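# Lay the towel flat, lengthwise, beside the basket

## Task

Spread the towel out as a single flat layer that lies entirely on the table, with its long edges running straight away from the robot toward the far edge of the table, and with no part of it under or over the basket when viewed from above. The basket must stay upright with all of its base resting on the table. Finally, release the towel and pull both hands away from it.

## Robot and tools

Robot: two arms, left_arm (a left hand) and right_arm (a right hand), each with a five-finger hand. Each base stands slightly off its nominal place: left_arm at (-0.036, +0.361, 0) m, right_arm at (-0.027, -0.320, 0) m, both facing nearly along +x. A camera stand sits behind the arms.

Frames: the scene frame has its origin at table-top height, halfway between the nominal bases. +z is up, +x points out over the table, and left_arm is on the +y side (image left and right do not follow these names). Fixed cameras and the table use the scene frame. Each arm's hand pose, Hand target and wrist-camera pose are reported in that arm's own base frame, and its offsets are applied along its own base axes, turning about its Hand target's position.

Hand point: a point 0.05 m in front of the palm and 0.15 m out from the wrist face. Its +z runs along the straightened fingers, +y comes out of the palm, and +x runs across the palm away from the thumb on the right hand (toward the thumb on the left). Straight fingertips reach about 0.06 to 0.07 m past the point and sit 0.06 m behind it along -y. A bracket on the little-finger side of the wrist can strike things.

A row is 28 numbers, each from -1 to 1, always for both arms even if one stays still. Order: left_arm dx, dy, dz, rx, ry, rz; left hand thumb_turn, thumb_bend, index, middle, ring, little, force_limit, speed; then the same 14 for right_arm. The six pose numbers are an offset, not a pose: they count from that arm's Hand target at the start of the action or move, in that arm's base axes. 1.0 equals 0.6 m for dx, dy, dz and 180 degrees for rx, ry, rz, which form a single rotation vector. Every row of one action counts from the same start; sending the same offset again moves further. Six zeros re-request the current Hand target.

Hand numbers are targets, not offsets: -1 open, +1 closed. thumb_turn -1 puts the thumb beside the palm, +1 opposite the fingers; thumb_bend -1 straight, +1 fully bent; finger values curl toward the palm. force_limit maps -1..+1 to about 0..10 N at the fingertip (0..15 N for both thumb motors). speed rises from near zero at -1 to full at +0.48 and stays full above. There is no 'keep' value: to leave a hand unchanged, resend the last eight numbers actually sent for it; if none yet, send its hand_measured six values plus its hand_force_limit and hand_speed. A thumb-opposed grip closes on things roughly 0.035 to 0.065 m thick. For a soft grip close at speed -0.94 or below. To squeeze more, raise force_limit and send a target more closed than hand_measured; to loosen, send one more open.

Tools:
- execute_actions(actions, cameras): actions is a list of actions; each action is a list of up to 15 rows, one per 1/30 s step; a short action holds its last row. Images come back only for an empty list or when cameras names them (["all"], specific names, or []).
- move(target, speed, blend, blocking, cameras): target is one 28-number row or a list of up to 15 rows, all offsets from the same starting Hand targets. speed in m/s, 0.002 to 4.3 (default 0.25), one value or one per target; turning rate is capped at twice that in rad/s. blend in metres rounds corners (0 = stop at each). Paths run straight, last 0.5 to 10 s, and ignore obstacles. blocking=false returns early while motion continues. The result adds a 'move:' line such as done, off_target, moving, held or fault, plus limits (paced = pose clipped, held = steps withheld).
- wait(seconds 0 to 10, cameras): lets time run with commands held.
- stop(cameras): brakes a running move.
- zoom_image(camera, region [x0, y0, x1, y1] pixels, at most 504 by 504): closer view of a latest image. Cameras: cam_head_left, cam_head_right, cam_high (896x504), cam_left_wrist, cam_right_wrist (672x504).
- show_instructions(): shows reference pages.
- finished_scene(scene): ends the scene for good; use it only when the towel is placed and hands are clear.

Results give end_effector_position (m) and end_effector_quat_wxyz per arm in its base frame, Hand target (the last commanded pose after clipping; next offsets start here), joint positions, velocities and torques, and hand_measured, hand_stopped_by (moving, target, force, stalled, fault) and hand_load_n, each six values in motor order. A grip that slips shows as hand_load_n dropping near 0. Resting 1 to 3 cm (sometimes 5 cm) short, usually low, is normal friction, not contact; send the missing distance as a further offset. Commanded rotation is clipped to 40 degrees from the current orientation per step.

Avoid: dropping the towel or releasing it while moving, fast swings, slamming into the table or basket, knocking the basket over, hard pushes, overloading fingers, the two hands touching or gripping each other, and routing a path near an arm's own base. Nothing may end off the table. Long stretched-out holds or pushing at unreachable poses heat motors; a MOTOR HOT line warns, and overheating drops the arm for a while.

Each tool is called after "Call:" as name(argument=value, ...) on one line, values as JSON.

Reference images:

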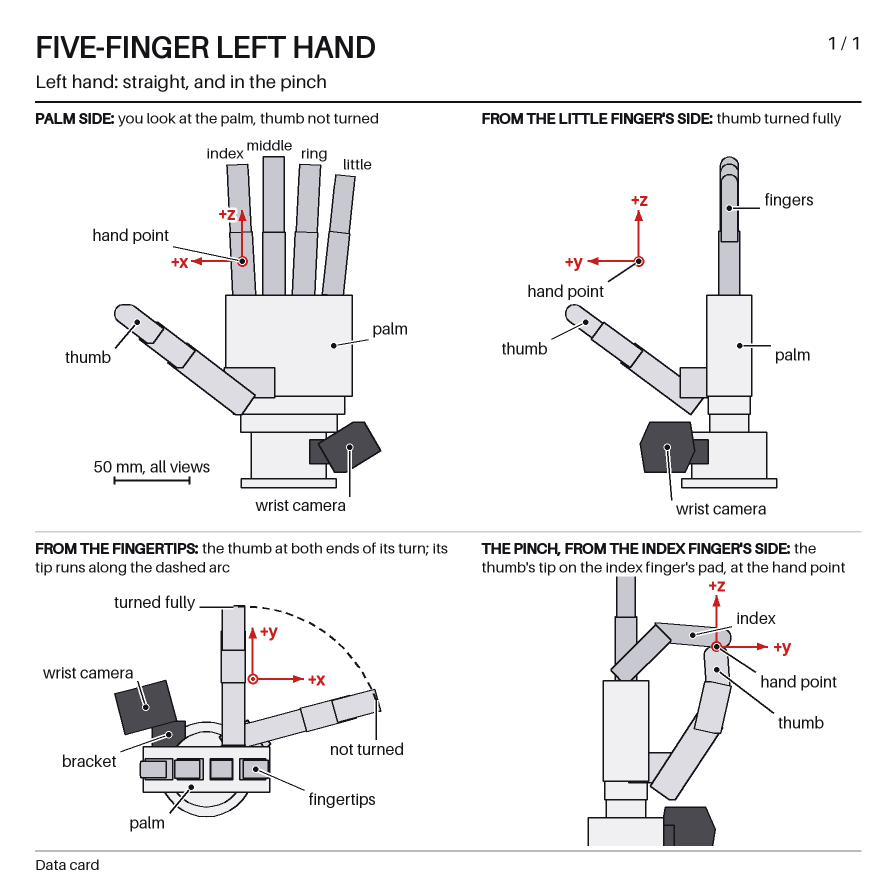

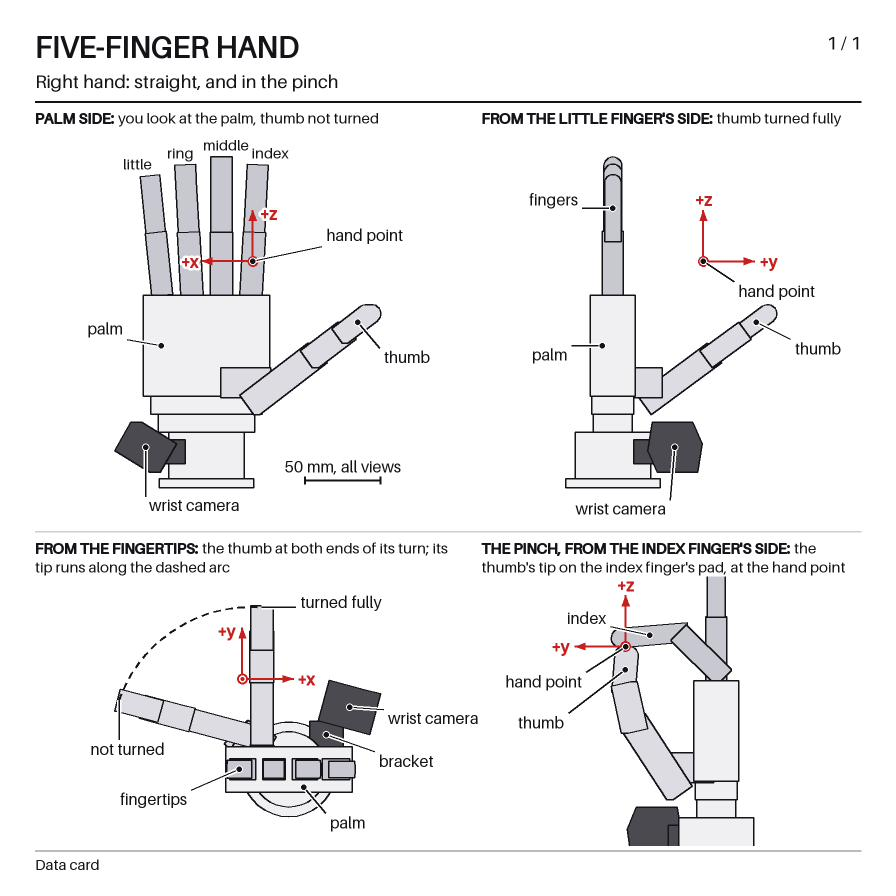

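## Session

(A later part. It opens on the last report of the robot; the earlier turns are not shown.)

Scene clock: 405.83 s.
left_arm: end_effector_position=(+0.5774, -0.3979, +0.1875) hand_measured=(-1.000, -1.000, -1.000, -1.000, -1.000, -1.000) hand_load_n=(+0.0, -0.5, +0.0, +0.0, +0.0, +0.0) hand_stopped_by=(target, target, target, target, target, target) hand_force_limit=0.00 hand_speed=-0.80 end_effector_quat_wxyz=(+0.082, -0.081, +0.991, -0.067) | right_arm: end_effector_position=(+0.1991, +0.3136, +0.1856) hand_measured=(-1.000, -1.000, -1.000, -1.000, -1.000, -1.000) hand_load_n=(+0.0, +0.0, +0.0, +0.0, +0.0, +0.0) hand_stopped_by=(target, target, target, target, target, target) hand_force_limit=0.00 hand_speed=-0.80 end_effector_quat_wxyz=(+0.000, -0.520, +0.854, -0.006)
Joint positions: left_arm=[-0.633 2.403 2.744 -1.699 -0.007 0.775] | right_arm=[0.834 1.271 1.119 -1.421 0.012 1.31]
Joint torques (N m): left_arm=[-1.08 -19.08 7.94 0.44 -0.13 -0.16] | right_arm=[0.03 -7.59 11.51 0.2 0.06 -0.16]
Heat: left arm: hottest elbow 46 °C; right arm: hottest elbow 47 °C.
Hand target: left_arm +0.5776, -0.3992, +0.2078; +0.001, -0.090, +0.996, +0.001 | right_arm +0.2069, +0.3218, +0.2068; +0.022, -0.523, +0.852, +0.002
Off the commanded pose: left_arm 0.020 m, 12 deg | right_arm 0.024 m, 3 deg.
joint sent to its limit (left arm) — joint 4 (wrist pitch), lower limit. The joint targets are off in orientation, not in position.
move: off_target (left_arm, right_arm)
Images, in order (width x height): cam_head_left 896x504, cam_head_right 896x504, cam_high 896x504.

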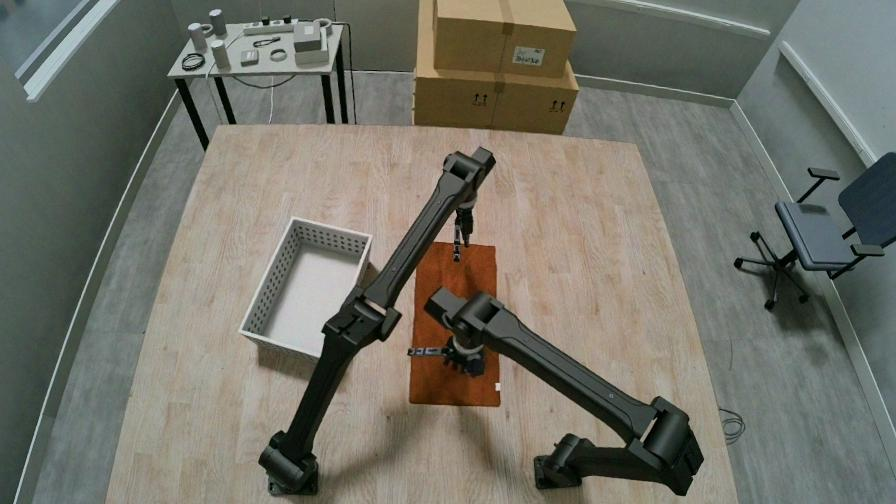

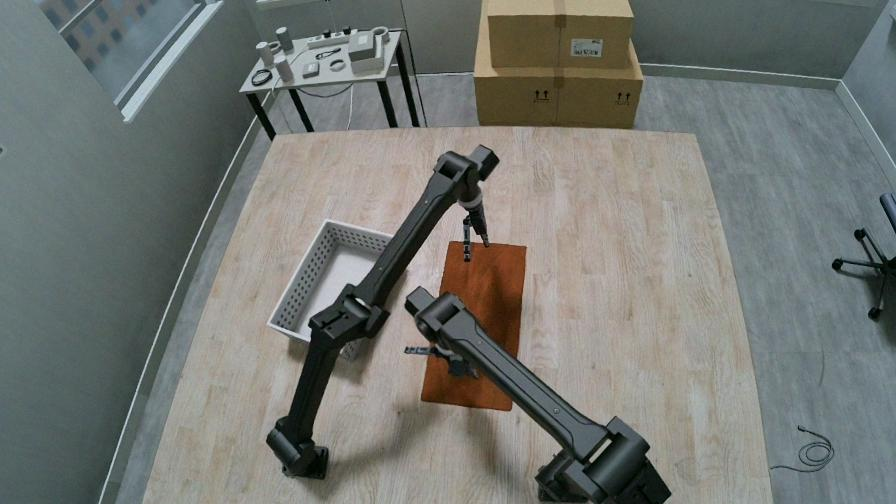

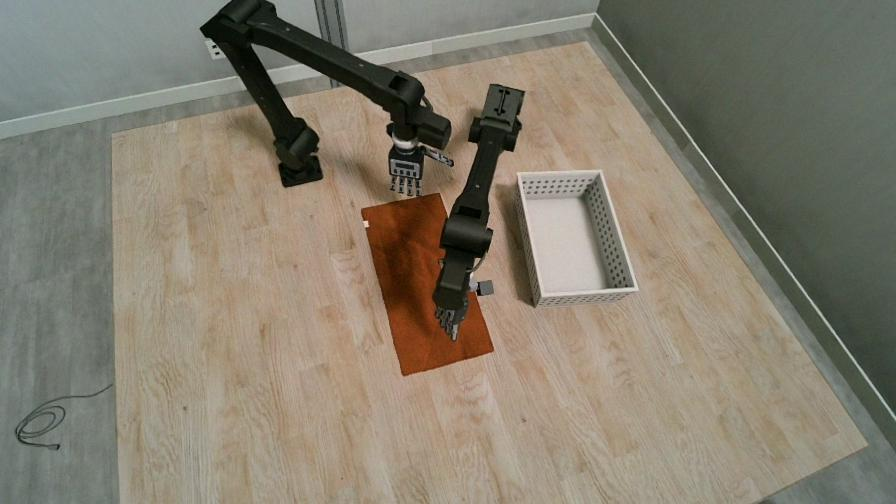

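Call:
zoom_image(camera="cam_high", region=[320, 160, 540, 400])

Call:
zoom_image(camera="cam_head_right", region=[380, 220, 580, 430])

Scaled by 2.100.

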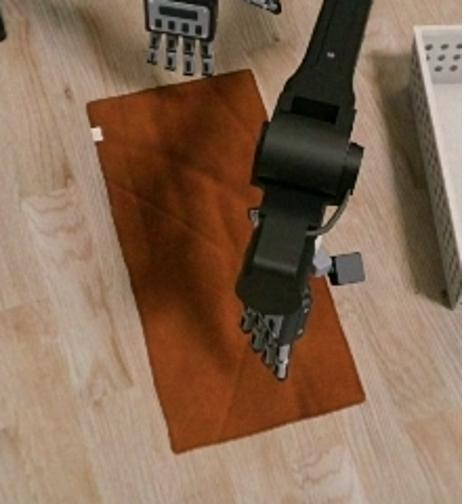

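Scaled by 2.400.

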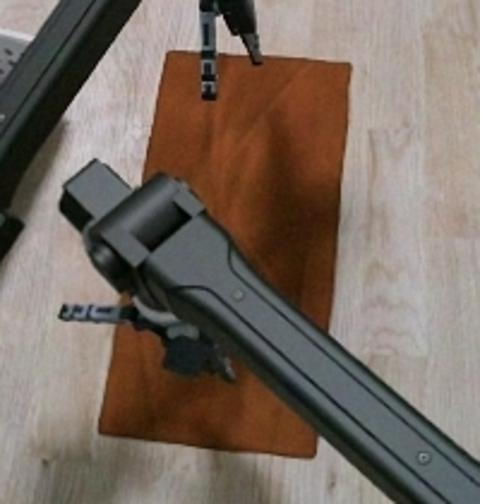

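Call:
move(target=[[-0.0237, -0.0, 0.23, 0, 0, 0.0, -1, -1, -1, -1, -1, -1, 0.0, -0.8, 0.0183, -0.1, 0.1, 0, 0, 0.0, -1, -1, -1, -1, -1, -1, 0.0, -0.8], [-0.38, 0.415, 0.237, 0, 0, 0.0, -1, -1, -1, -1, -1, -1, 0.0, -0.8, 0.072, -0.537, 0.072, 0, 0, 0.0, -1, -1, -1, -1, -1, -1, 0.0, -0.8]], speed=0.25, blend=0.05, cameras=["cam_head_left", "cam_head_right", "cam_high"])

Scene clock: 431.60 s.
left_arm: end_effector_position=(+0.3496, -0.1536, +0.3518) hand_measured=(-1.000, -1.000, -1.000, -1.000, -1.000, -1.000) hand_load_n=(+0.0, +0.0, +0.0, +0.0, +0.0, +0.0) hand_stopped_by=(target, target, target, target, target, target) hand_force_limit=0.00 hand_speed=-0.80 end_effector_quat_wxyz=(+0.072, -0.093, +0.992, -0.041) | right_arm: end_effector_position=(+0.2432, +0.0011, +0.2471) hand_measured=(-1.000, -1.000, -1.000, -1.000, -1.000, -1.000) hand_load_n=(+0.0, -0.5, +0.0, +0.0, +0.0, +0.0) hand_stopped_by=(target, target, target, target, target, target) hand_force_limit=0.00 hand_speed=-0.80 end_effector_quat_wxyz=(+0.016, -0.519, +0.855, +0.005)
Joint positions: left_arm=[-0.491 1.419 1.714 -1.699 -0.011 0.894] | right_arm=[-0.208 1.075 1.124 -1.603 -0.03 0.272]
Joint torques (N m): left_arm=[-0.56 -7.24 6.41 0.27 -0.12 -0.01] | right_arm=[0.21 -3.66 9.58 0.77 0.02 -0.16]
Heat: left arm: hottest elbow 45 °C; right arm: hottest elbow 48 °C.
Hand target: left_arm +0.3495, -0.1503, +0.3499; +0.000, -0.090, +0.996, +0.001 | right_arm +0.2501, -0.0005, +0.2500; +0.022, -0.523, +0.852, +0.002
Off the commanded pose: left_arm 0.004 m, 10 deg | right_arm 0.008 m, 1 deg.
joint sent to its limit (left arm) — joint 4 (wrist pitch), lower limit. The joint targets are off in orientation, not in position.
move: off_target (left_arm)
Images, in order (width x height): cam_head_left 896x504, cam_head_right 896x504, cam_high 896x504.

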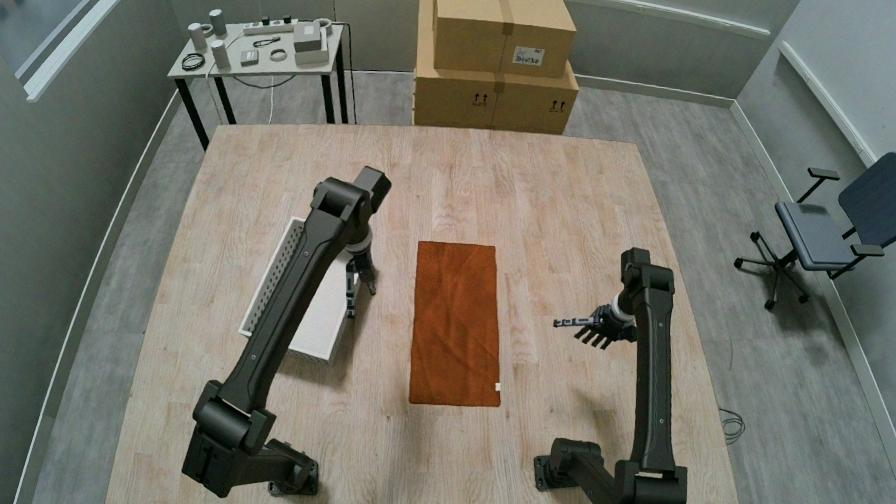

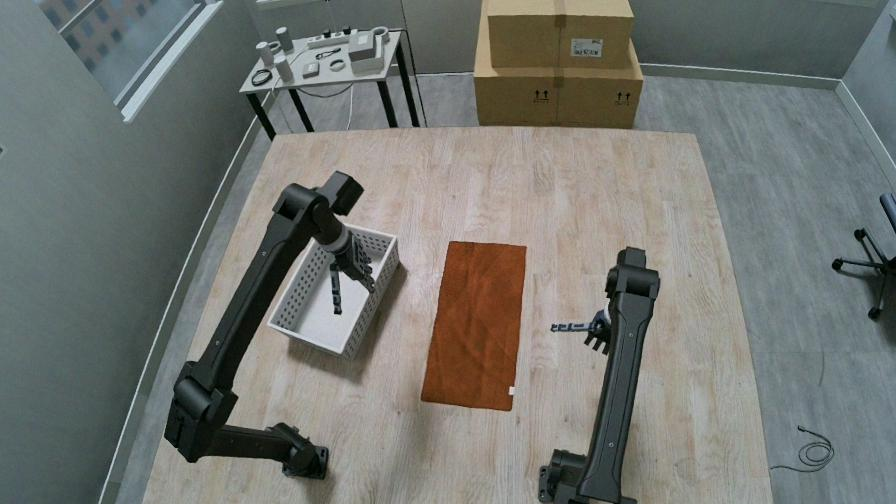

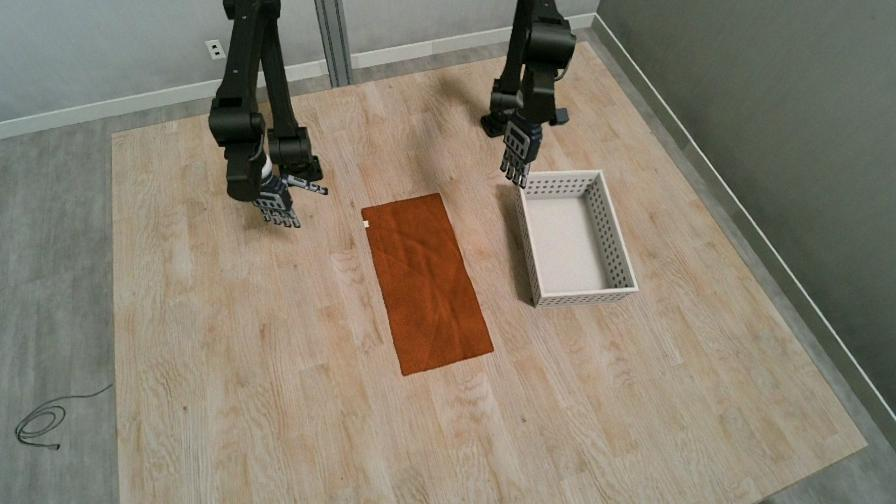

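Call:
finished_scene(scene=1)

The scene is finished: the task was done.


## Next scene

The same job, from a new start.

Reference images:

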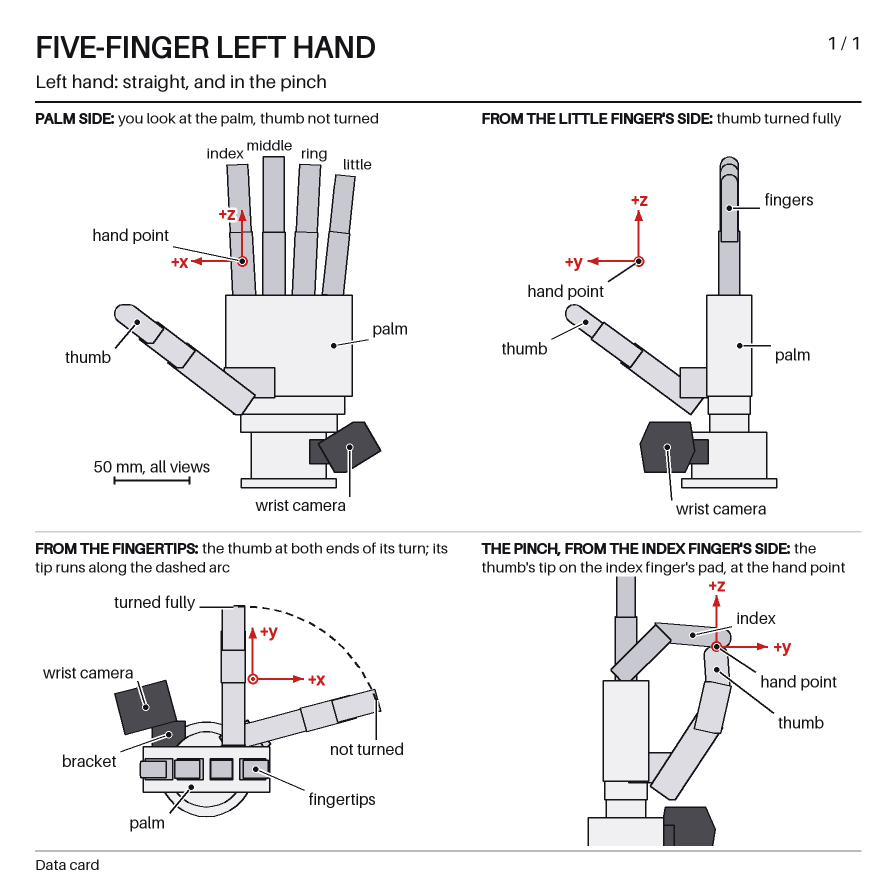

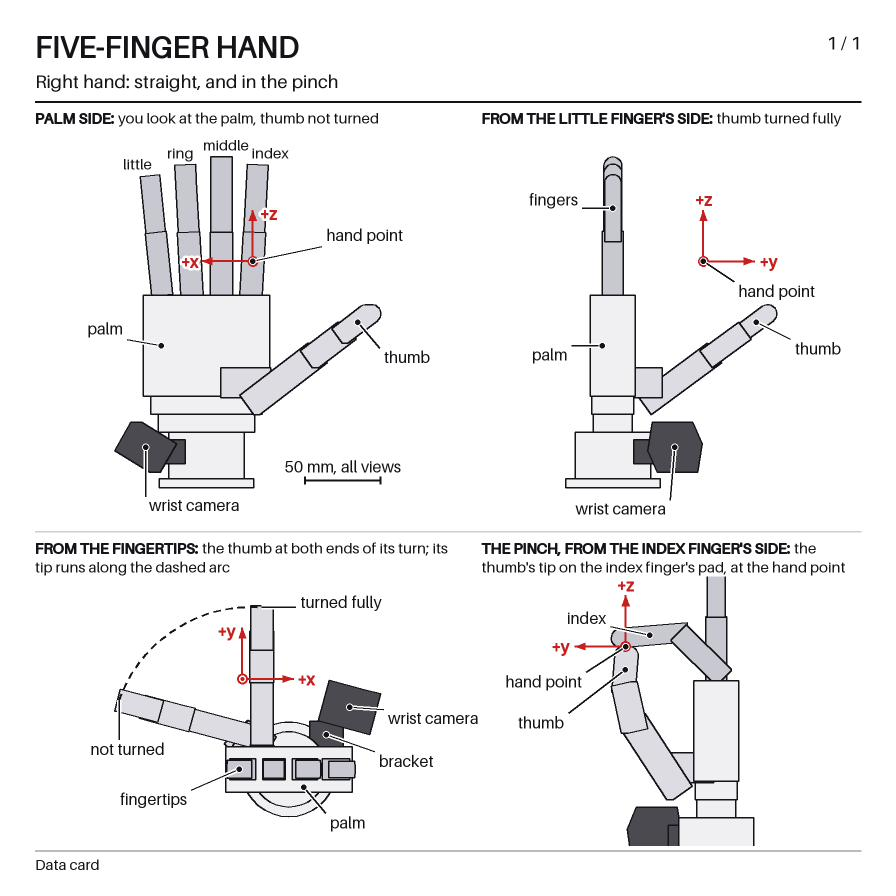

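Call:
execute_actions(actions=[], cameras=["cam_head_left", "cam_head_right", "cam_high"])

Scene clock: 0.00 s.
left_arm: end_effector_position=(+0.8955, +0.3390, +0.1058) hand_measured=(-1.000, -1.000, -1.000, -1.000, -1.000, -1.000) hand_load_n=(+0.5, +0.0, +0.0, +0.0, +0.0, +0.0) hand_stopped_by=(target, target, target, target, target, target) hand_force_limit=0.00 hand_speed=-0.80 end_effector_quat_wxyz=(+0.489, -0.123, +0.843, -0.189) | right_arm: end_effector_position=(+0.7728, -0.1068, +0.1034) hand_measured=(-1.000, -1.000, -1.000, -1.000, -1.000, -1.000) hand_load_n=(+0.0, +0.0, +0.0, +0.0, +0.0, +0.5) hand_stopped_by=(target, target, target, target, target, target) hand_force_limit=0.00 hand_speed=-0.80 end_effector_quat_wxyz=(-0.025, -0.306, +0.844, -0.439)
Joint positions: left_arm=[0.425 2.53 2.507 -0.542 0.569 1.386] | right_arm=[0 2.319 2.275 -1.174 0.859 0.712]
Joint velocities: within noise
Joint torques (N m): no reading
Heat: left arm: hottest elbow 38 °C; right arm: hottest elbow 41 °C.
Hand target: left_arm +0.9016, +0.3417, +0.1369; +0.509, -0.114, +0.834, -0.183 | right_arm +0.7804, -0.1068, +0.1184; -0.011, -0.299, +0.845, -0.444
Images, in order (width x height): cam_head_left 896x504, cam_head_right 896x504, cam_high 896x504.

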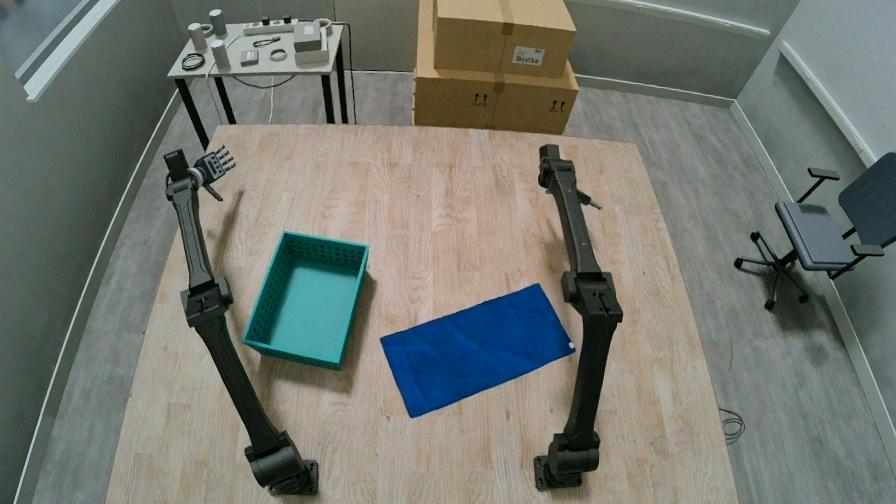

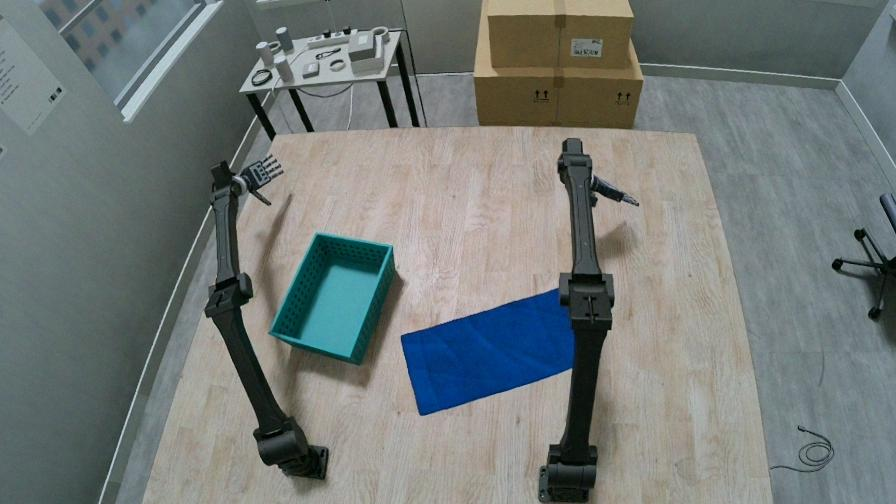

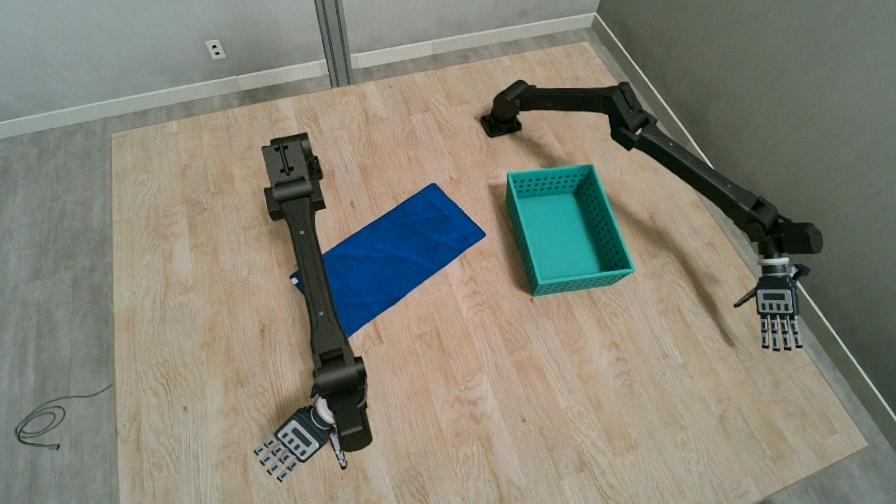

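Call:
move(target=[-0.7193, -0.5695, 0.3385, -0.001, 0.365, 0.12, -1, -1, -1, -1, -1, -1, 0.0, -0.8, -0.7233, 0.298, 0.137, 0.219, 0.208, 0.263, -1, -1, -1, -1, -1, -1, 0.0, -0.8], speed=0.35, cameras=["cam_head_left"])

Scene clock: 70.50 s.
left_arm: end_effector_position=(+0.4710, -0.0021, +0.3434) hand_measured=(-1.000, -1.000, -1.000, -1.000, -1.000, -1.000) hand_load_n=(+0.0, +0.0, +0.0, -0.5, +0.0, +0.0) hand_stopped_by=(target, target, target, target, target, target) hand_force_limit=0.00 hand_speed=-0.80 end_effector_quat_wxyz=(+0.086, -0.329, +0.940, -0.029) | right_arm: end_effector_position=(+0.3484, +0.0706, +0.1950) hand_measured=(-1.000, -1.000, -1.000, -1.000, -1.000, -1.000) hand_load_n=(-0.5, +0.0, +0.0, +0.0, +0.5, +0.0) hand_stopped_by=(target, target, target, target, target, target) hand_force_limit=0.00 hand_speed=-0.80 end_effector_quat_wxyz=(+0.003, +0.702, -0.712, -0.002)
Joint positions: left_arm=[-0.06 1.651 1.959 -1.697 -0.013 0.838] | right_arm=[0.097 1.424 1.287 -1.441 0.002 0.112]
Joint torques (N m): left_arm=[-0.38 -9.7 6.5 0.18 -0.02 -0.25] | right_arm=[0.56 -9.47 8.76 0.17 0.09 -0.13]
Heat: left arm: hottest elbow 44 °C; right arm: hottest elbow 48 °C.
Hand target: left_arm +0.4699, +0.0000, +0.3401; +0.002, -0.341, +0.940, +0.000 | right_arm +0.3464, +0.0719, +0.2006; +0.000, +0.707, -0.707, +0.001
Off the commanded pose: left_arm 0.004 m, 10 deg | right_arm 0.006 m, 1 deg.
joint sent to its limit (left arm) — joint 4 (wrist pitch), lower limit. The joint targets are off in orientation, not in position.
move: off_target (left_arm)
Images, in order (width x height): cam_head_left 896x504.

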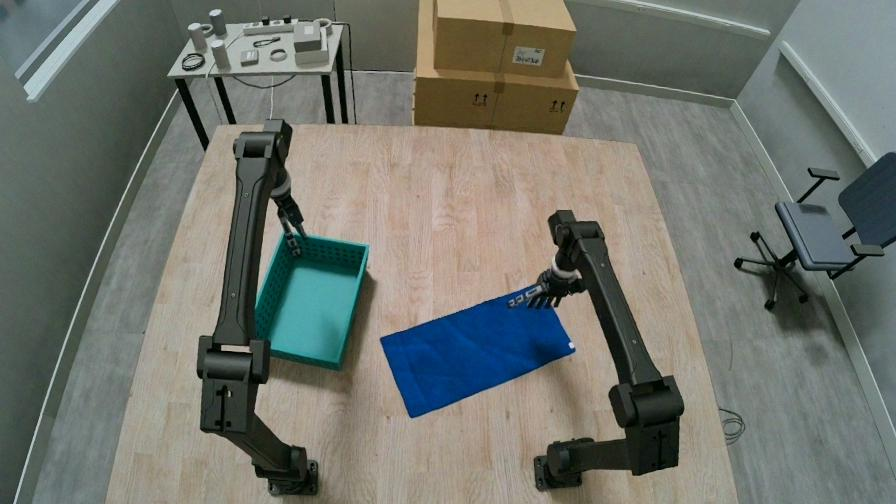

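Call:
move(target=[[-0.2833, -0.3333, -0.0667, 0, 0, 0, -1, -1, -1, -1, -1, -1, 0.0, -0.8, 0, 0, -0.08, 0, 0, 0, -1, -1, -1, -1, -1, -1, 0.0, -0.8], [-0.4045, -0.4842, -0.385, 0, 0, 0, -1, -1, -1, -1, -1, -1, 0.0, -0.8, 0, 0, -0.16, 0, 0, 0, -1, -1, -1, -1, -1, -1, 0.0, -0.8], [-0.4045, -0.4842, -0.4717, 0, 0, 0, -1, -1, -1, -1, -1, -1, 0.0, -0.8, 0, 0, -0.238, 0, 0, 0, -1, -1, -1, -1, -1, -1, 0.0, -0.8]], speed=[0.3, 0.2, 0.05], blend=[0.05, 0.01, 0], cameras=["cam_head_left", "cam_head_right", "cam_high"])

Scene clock: 90.13 s.
left_arm: end_effector_position=(+0.2283, -0.2899, +0.0744) hand_measured=(-1.000, -1.000, -1.000, -1.000, -1.000, -1.000) hand_load_n=(-0.5, +0.0, +0.0, -3.5, +0.0, +0.0) hand_stopped_by=(target, target, target, target, target, target) hand_force_limit=0.00 hand_speed=-0.80 end_effector_quat_wxyz=(+0.002, -0.337, +0.941, -0.005) | right_arm: end_effector_position=(+0.3454, +0.0702, +0.0749) hand_measured=(-1.000, -1.000, -1.000, -1.000, -1.000, -1.000) hand_load_n=(+0.0, +0.0, +0.0, -5.0, +0.0, +0.0) hand_stopped_by=(target, target, target, target, target, target) hand_force_limit=0.00 hand_speed=-0.80 end_effector_quat_wxyz=(-0.004, +0.703, -0.711, +0.005)
Joint positions: left_arm=[-0.828 1.554 1.101 -1.107 -0.001 0.055] | right_arm=[0.097 1.496 1.037 -1.099 0.002 0.109]
Joint torques (N m): left_arm=[-1.26 -6.53 4.64 1.55 -0.11 -0.24] | right_arm=[0.56 -6.59 6.65 1.77 0.09 -0.15]
Heat: left arm: hottest elbow 43 °C; right arm: hottest elbow 48 °C.
Hand target: left_arm +0.2272, -0.2905, +0.0570; +0.002, -0.341, +0.940, +0.000 | right_arm +0.3464, +0.0719, +0.0578; +0.000, +0.707, -0.707, +0.001
Off the commanded pose: left_arm 0.017 m, 1 deg | right_arm 0.017 m, 1 deg.
move: off_target (left_arm, right_arm)
Images, in order (width x height): cam_head_left 896x504, cam_head_right 896x504, cam_high 896x504.

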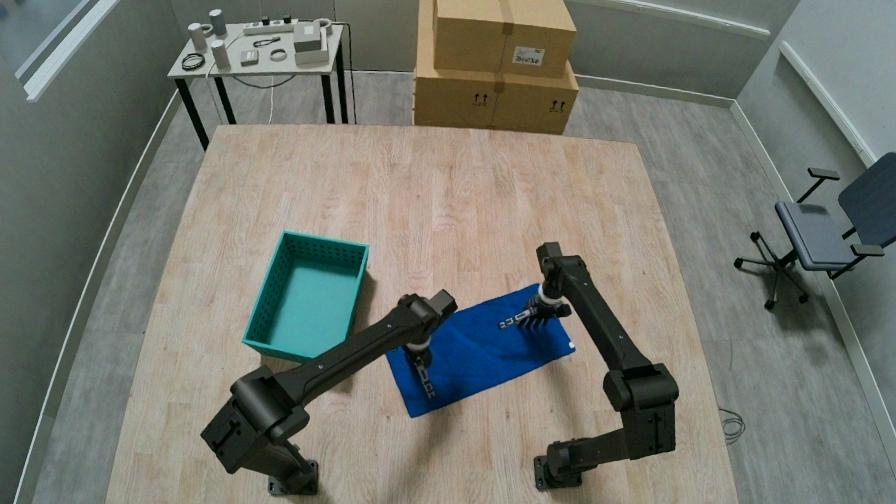

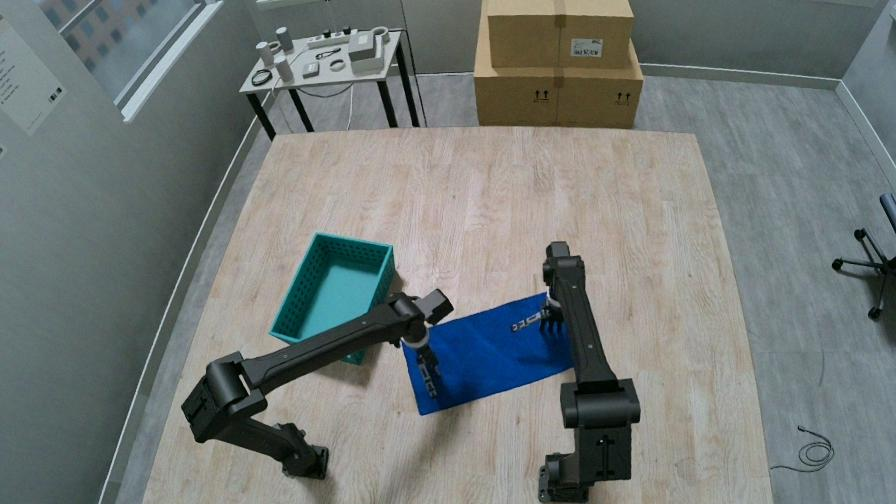

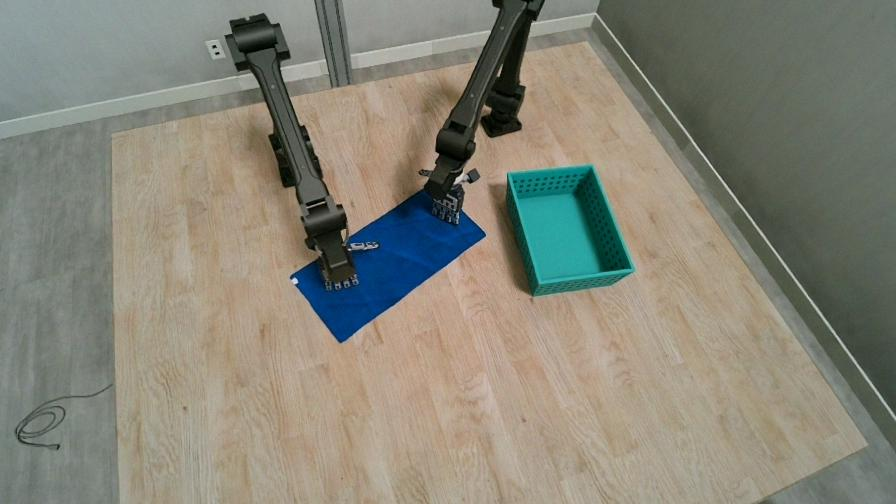

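Call:
move(target=[[-0.1007, -0.0647, 0, 0, 0, 0.1239, -1, -1, -1, -1, -1, -1, 0.0, -0.8, 0.1152, 0.0265, 0, 0, 0, 0.1239, -1, -1, -1, -1, -1, -1, 0.0, -0.8], [-0.1583, -0.1817, 0, 0, 0, 0.2483, -1, -1, -1, -1, -1, -1, 0.0, -0.8, 0.2122, 0.0928, 0, 0, 0, 0.2483, -1, -1, -1, -1, -1, -1, 0.0, -0.8], [-0.166, -0.3197, 0, 0, 0, 0.3722, -1, -1, -1, -1, -1, -1, 0.0, -0.8, 0.2883, 0.1852, 0, 0, 0, 0.3722, -1, -1, -1, -1, -1, -1, 0.0, -0.8], [-0.186, -0.3197, 0, 0, 0, 0.3722, -1, -1, -1, -1, -1, -1, 0.0, -0.8, 0.3083, 0.1852, 0, 0, 0, 0.3722, -1, -1, -1, -1, -1, -1, 0.0, -0.8]], speed=[0.12, 0.12, 0.12, 0.05], blend=[0.02, 0.02, 0, 0], cameras=["cam_head_left", "cam_head_right", "cam_high"])

Scene clock: 135.00 s.
left_arm: end_effector_position=(+0.1389, -0.4741, +0.0737) hand_measured=(-1.000, -1.000, -1.000, -1.000, -1.000, -1.000) hand_load_n=(+0.0, +0.0, +0.0, +1.0, +0.0, +0.0) hand_stopped_by=(target, target, target, target, target, target) hand_force_limit=0.00 hand_speed=-0.80 end_effector_quat_wxyz=(-0.007, +0.811, -0.584, +0.024) | right_arm: end_effector_position=(+0.5129, +0.1707, +0.0821) hand_measured=(-1.000, -1.000, -1.000, -1.000, -1.000, -1.000) hand_load_n=(+0.0, +0.0, +0.0, -6.5, +0.0, +0.0) hand_stopped_by=(target, target, target, target, target, target) hand_force_limit=0.00 hand_speed=-0.80 end_effector_quat_wxyz=(+0.002, +0.978, -0.207, -0.001)
Joint positions: left_arm=[-1.173 1.624 1.186 -1.099 -0.037 -1.496] | right_arm=[0.362 1.986 1.723 -1.312 0.002 -0.792]
Joint torques (N m): left_arm=[-3.84 -6.24 6.56 0.21 1.4 -0.2] | right_arm=[0.97 -10.75 11.19 1.58 0.05 -0.13]
Heat: left arm: hottest elbow 41 °C; right arm: hottest elbow 48 °C.
Hand target: left_arm +0.1156, -0.4823, +0.0570; -0.002, +0.803, -0.596, -0.001 | right_arm +0.5313, +0.1832, +0.0579; -0.001, +0.980, -0.199, +0.000
Off the commanded pose: left_arm 0.030 m, 3 deg | right_arm 0.033 m, 1 deg.
move: off_target (left_arm, right_arm)
Images, in order (width x height): cam_head_left 896x504, cam_head_right 896x504, cam_high 896x504.

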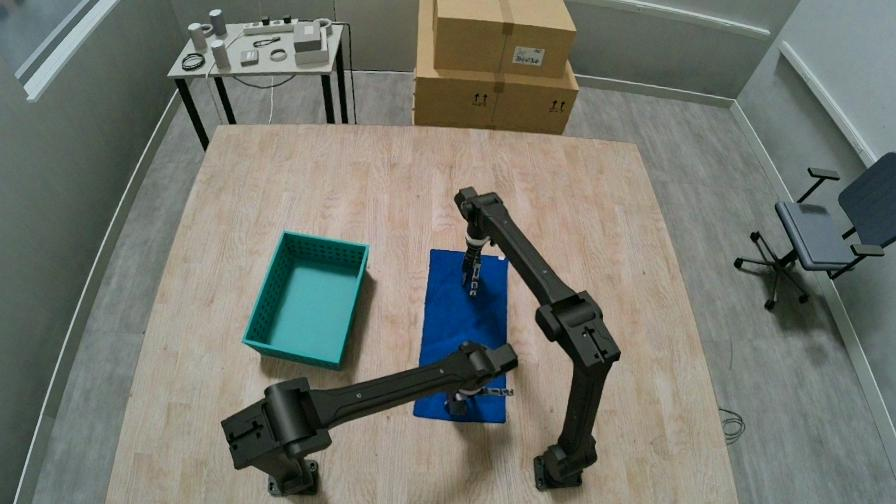

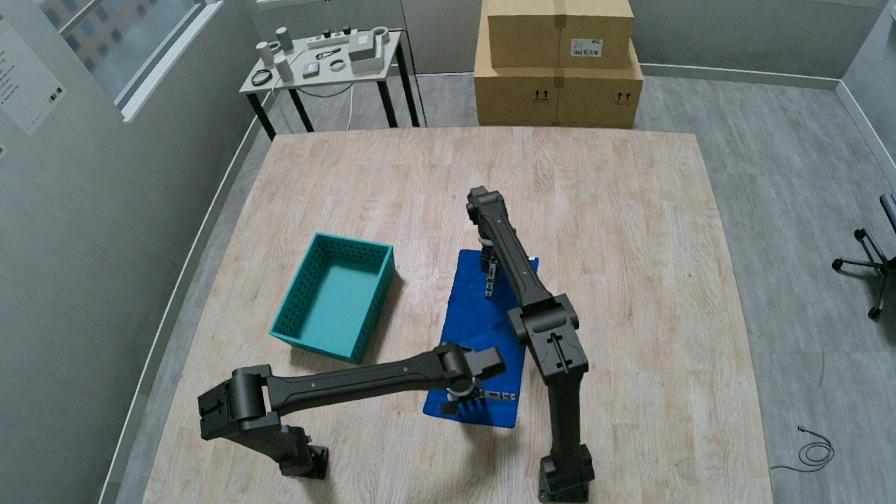

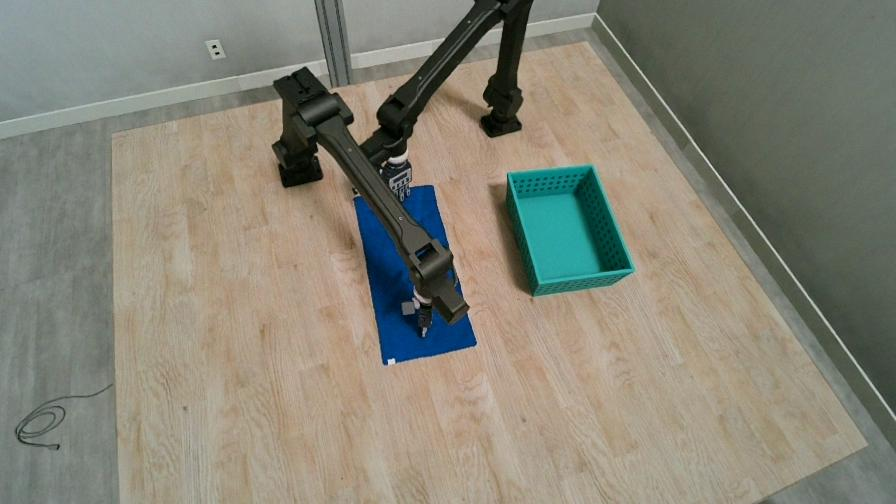

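Call:
move(target=[0, -0.022, 0, 0, 0, 0.028, -1, -1, -1, -1, -1, -1, 0.0, -0.8, 0, 0.033, 0, 0, 0, 0.028, -1, -1, -1, -1, -1, -1, 0.0, -0.8], speed=0.08, cameras=["cam_head_left"])

Scene clock: 155.97 s.
left_arm: end_effector_position=(+0.1396, -0.4840, +0.0741) hand_measured=(-1.000, -1.000, -1.000, -1.000, -1.000, -1.000) hand_load_n=(+0.0, +0.0, +0.0, +0.5, +0.0, +0.0) hand_stopped_by=(target, target, target, target, target, target) hand_force_limit=0.00 hand_speed=-0.80 end_effector_quat_wxyz=(-0.006, +0.837, -0.547, +0.026) | right_arm: end_effector_position=(+0.5180, +0.1875, +0.0819) hand_measured=(-1.000, -1.000, -1.000, -1.000, -1.000, -1.000) hand_load_n=(+0.0, +0.0, +0.0, -6.5, +0.0, +0.0) hand_stopped_by=(target, target, target, target, target, target) hand_force_limit=0.00 hand_speed=-0.80 end_effector_quat_wxyz=(+0.001, +0.986, -0.167, +0.003)
Joint positions: left_arm=[-1.186 1.631 1.195 -1.099 -0.039 -1.599] | right_arm=[0.394 2.004 1.751 -1.313 0.005 -0.842]
Joint torques (N m): left_arm=[-4.07 -5.71 7.28 0.09 1.5 -0.21] | right_arm=[1.44 -11.11 10.99 1.31 -0.05 -0.11]
Heat: left arm: hottest elbow 41 °C; right arm: hottest elbow 52 °C.
Hand target: left_arm +0.1156, -0.4956, +0.0571; -0.001, +0.829, -0.560, -0.001 | right_arm +0.5314, +0.2028, +0.0578; -0.001, +0.988, -0.156, +0.000
Off the commanded pose: left_arm 0.032 m, 4 deg | right_arm 0.032 m, 1 deg.
move: off_target (left_arm, right_arm)
Images, in order (width x height): cam_head_left 896x504.

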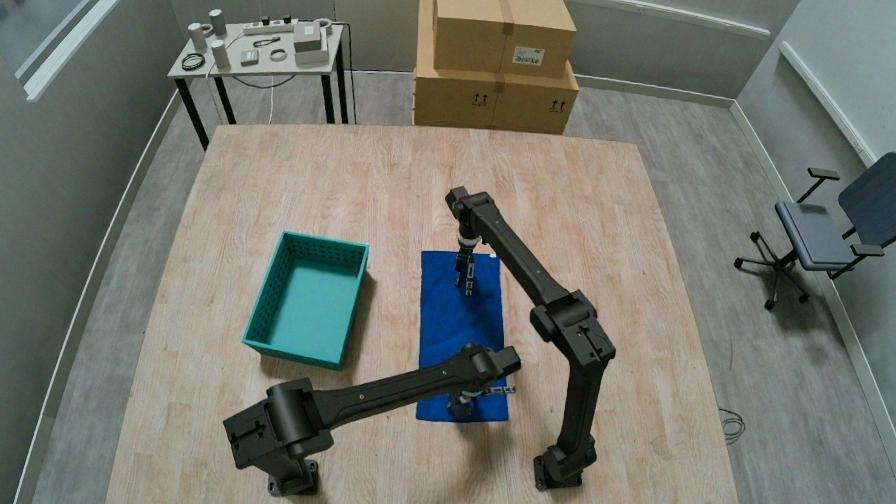

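Call:
move(target=[[0.04, 0.0193, 0.02, 0, 0, 0, -1, -1, -1, -1, -1, -1, 0.0, -0.8, -0.0223, -0.0255, 0.02, 0, 0, 0, -1, -1, -1, -1, -1, -1, 0.0, -0.8], [0.04, 0.0193, 0.25, 0, 0, 0, -1, -1, -1, -1, -1, -1, 0.0, -0.8, -0.0223, -0.0255, 0.25, 0, 0, 0, -1, -1, -1, -1, -1, -1, 0.0, -0.8], [0.1407, 0.4927, 0.3717, 0, 0, 0, -1, -1, -1, -1, -1, -1, 0.0, -0.8, -0.136, -0.505, 0.35, 0, 0, 0, -1, -1, -1, -1, -1, -1, 0.0, -0.8]], speed=[0.08, 0.15, 0.35], blend=[0, 0.04, 0], cameras=["cam_head_left", "cam_head_right", "cam_high"])

Scene clock: 178.10 s.
left_arm: end_effector_position=(+0.1331, -0.4661, +0.1349) hand_measured=(-1.000, -1.000, -1.000, -1.000, -1.000, -1.000) hand_load_n=(+0.0, +0.0, +0.0, +0.0, +0.0, +0.0) hand_stopped_by=(target, target, target, target, target, target) hand_force_limit=0.00 hand_speed=-0.80 end_effector_quat_wxyz=(-0.019, +0.832, -0.555, -0.026) | right_arm: end_effector_position=(+0.5086, +0.1839, +0.1649) hand_measured=(-1.000, -1.000, -1.000, -1.000, -1.000, -1.000) hand_load_n=(+0.0, +0.0, +0.0, +0.0, +0.0, +0.0) hand_stopped_by=(target, target, target, target, target, target) hand_force_limit=0.00 hand_speed=-0.80 end_effector_quat_wxyz=(+0.011, +0.987, -0.161, -0.018)
Joint positions: left_arm=[-1.168 1.597 1.326 -1.363 -0.004 -1.563] | right_arm=[0.394 1.975 1.918 -1.557 -0.001 -0.854]
Joint torques (N m): left_arm=[-0.91 -8.64 6.2 0.16 0.01 -0.13] | right_arm=[0.26 -16.44 11.7 0.02 0.16 -0.14]
Heat: left arm: hottest elbow 42 °C; right arm: hottest elbow 53 °C.
Hand target: left_arm +0.1329, -0.4658, +0.1303; -0.021, +0.831, -0.555, -0.029 (not the last commanded pose) | right_arm +0.5179, +0.1875, +0.1841; +0.000, +0.988, -0.156, +0.000 (not the last commanded pose)
Off the commanded pose: left_arm 0.310 m, 4 deg | right_arm 0.308 m, 3 deg.
move: held (left_arm; a check stopped the path), off_target (right_arm; braked when a check withheld steps of left_arm); path passed 1 of 3 targets; limits=held
pose unreachable (left arm): on one or more control steps of this call, first in action 0 (counted from 0), this arm could not follow its commanded pose, so it was not sent that pose on those steps. It may still have moved: this result reports where it is.
cause: moving toward the commanded pose would bring a part of the arm too close to another arm (a part of this arm just beyond joint 4 (wrist pitch) and a part of the right arm just beyond its joint 3 (elbow), 65 mm apart when this arm was first held).
Images, in order (width x height): cam_head_left 896x504, cam_head_right 896x504, cam_high 896x504.

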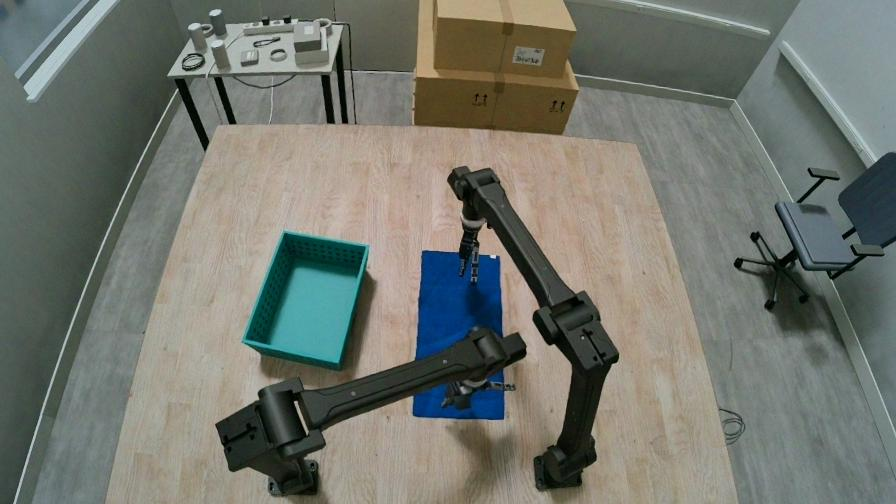

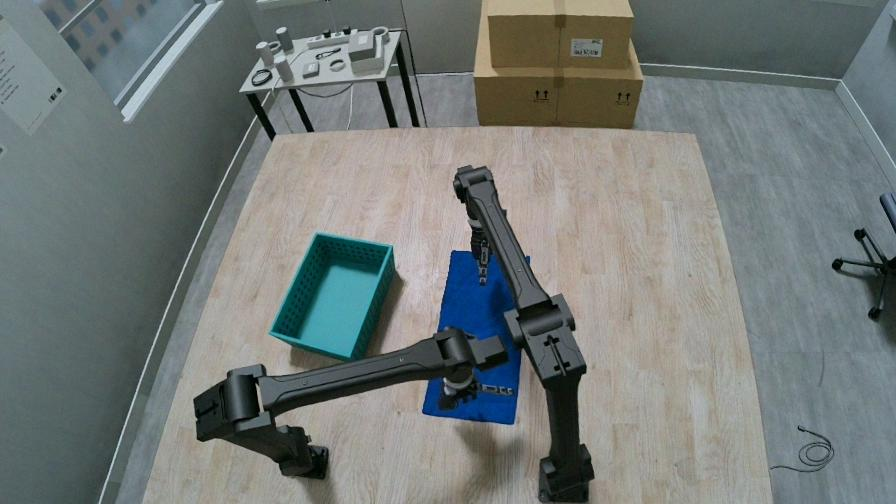

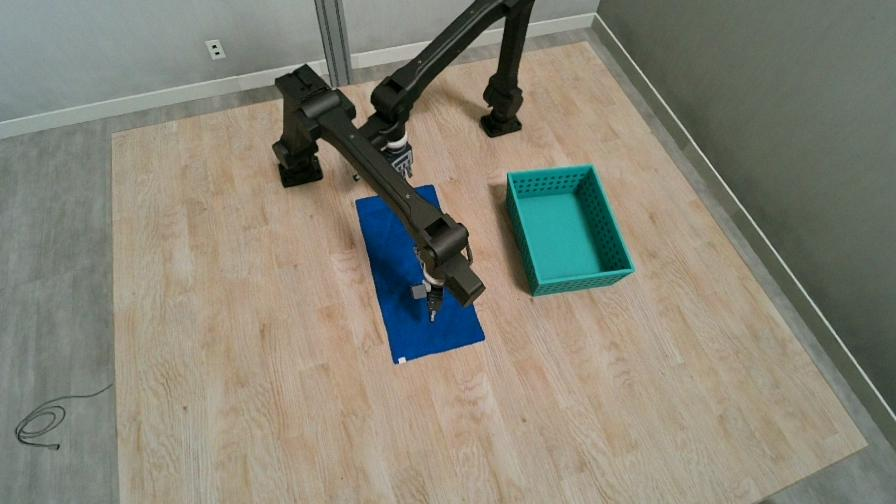

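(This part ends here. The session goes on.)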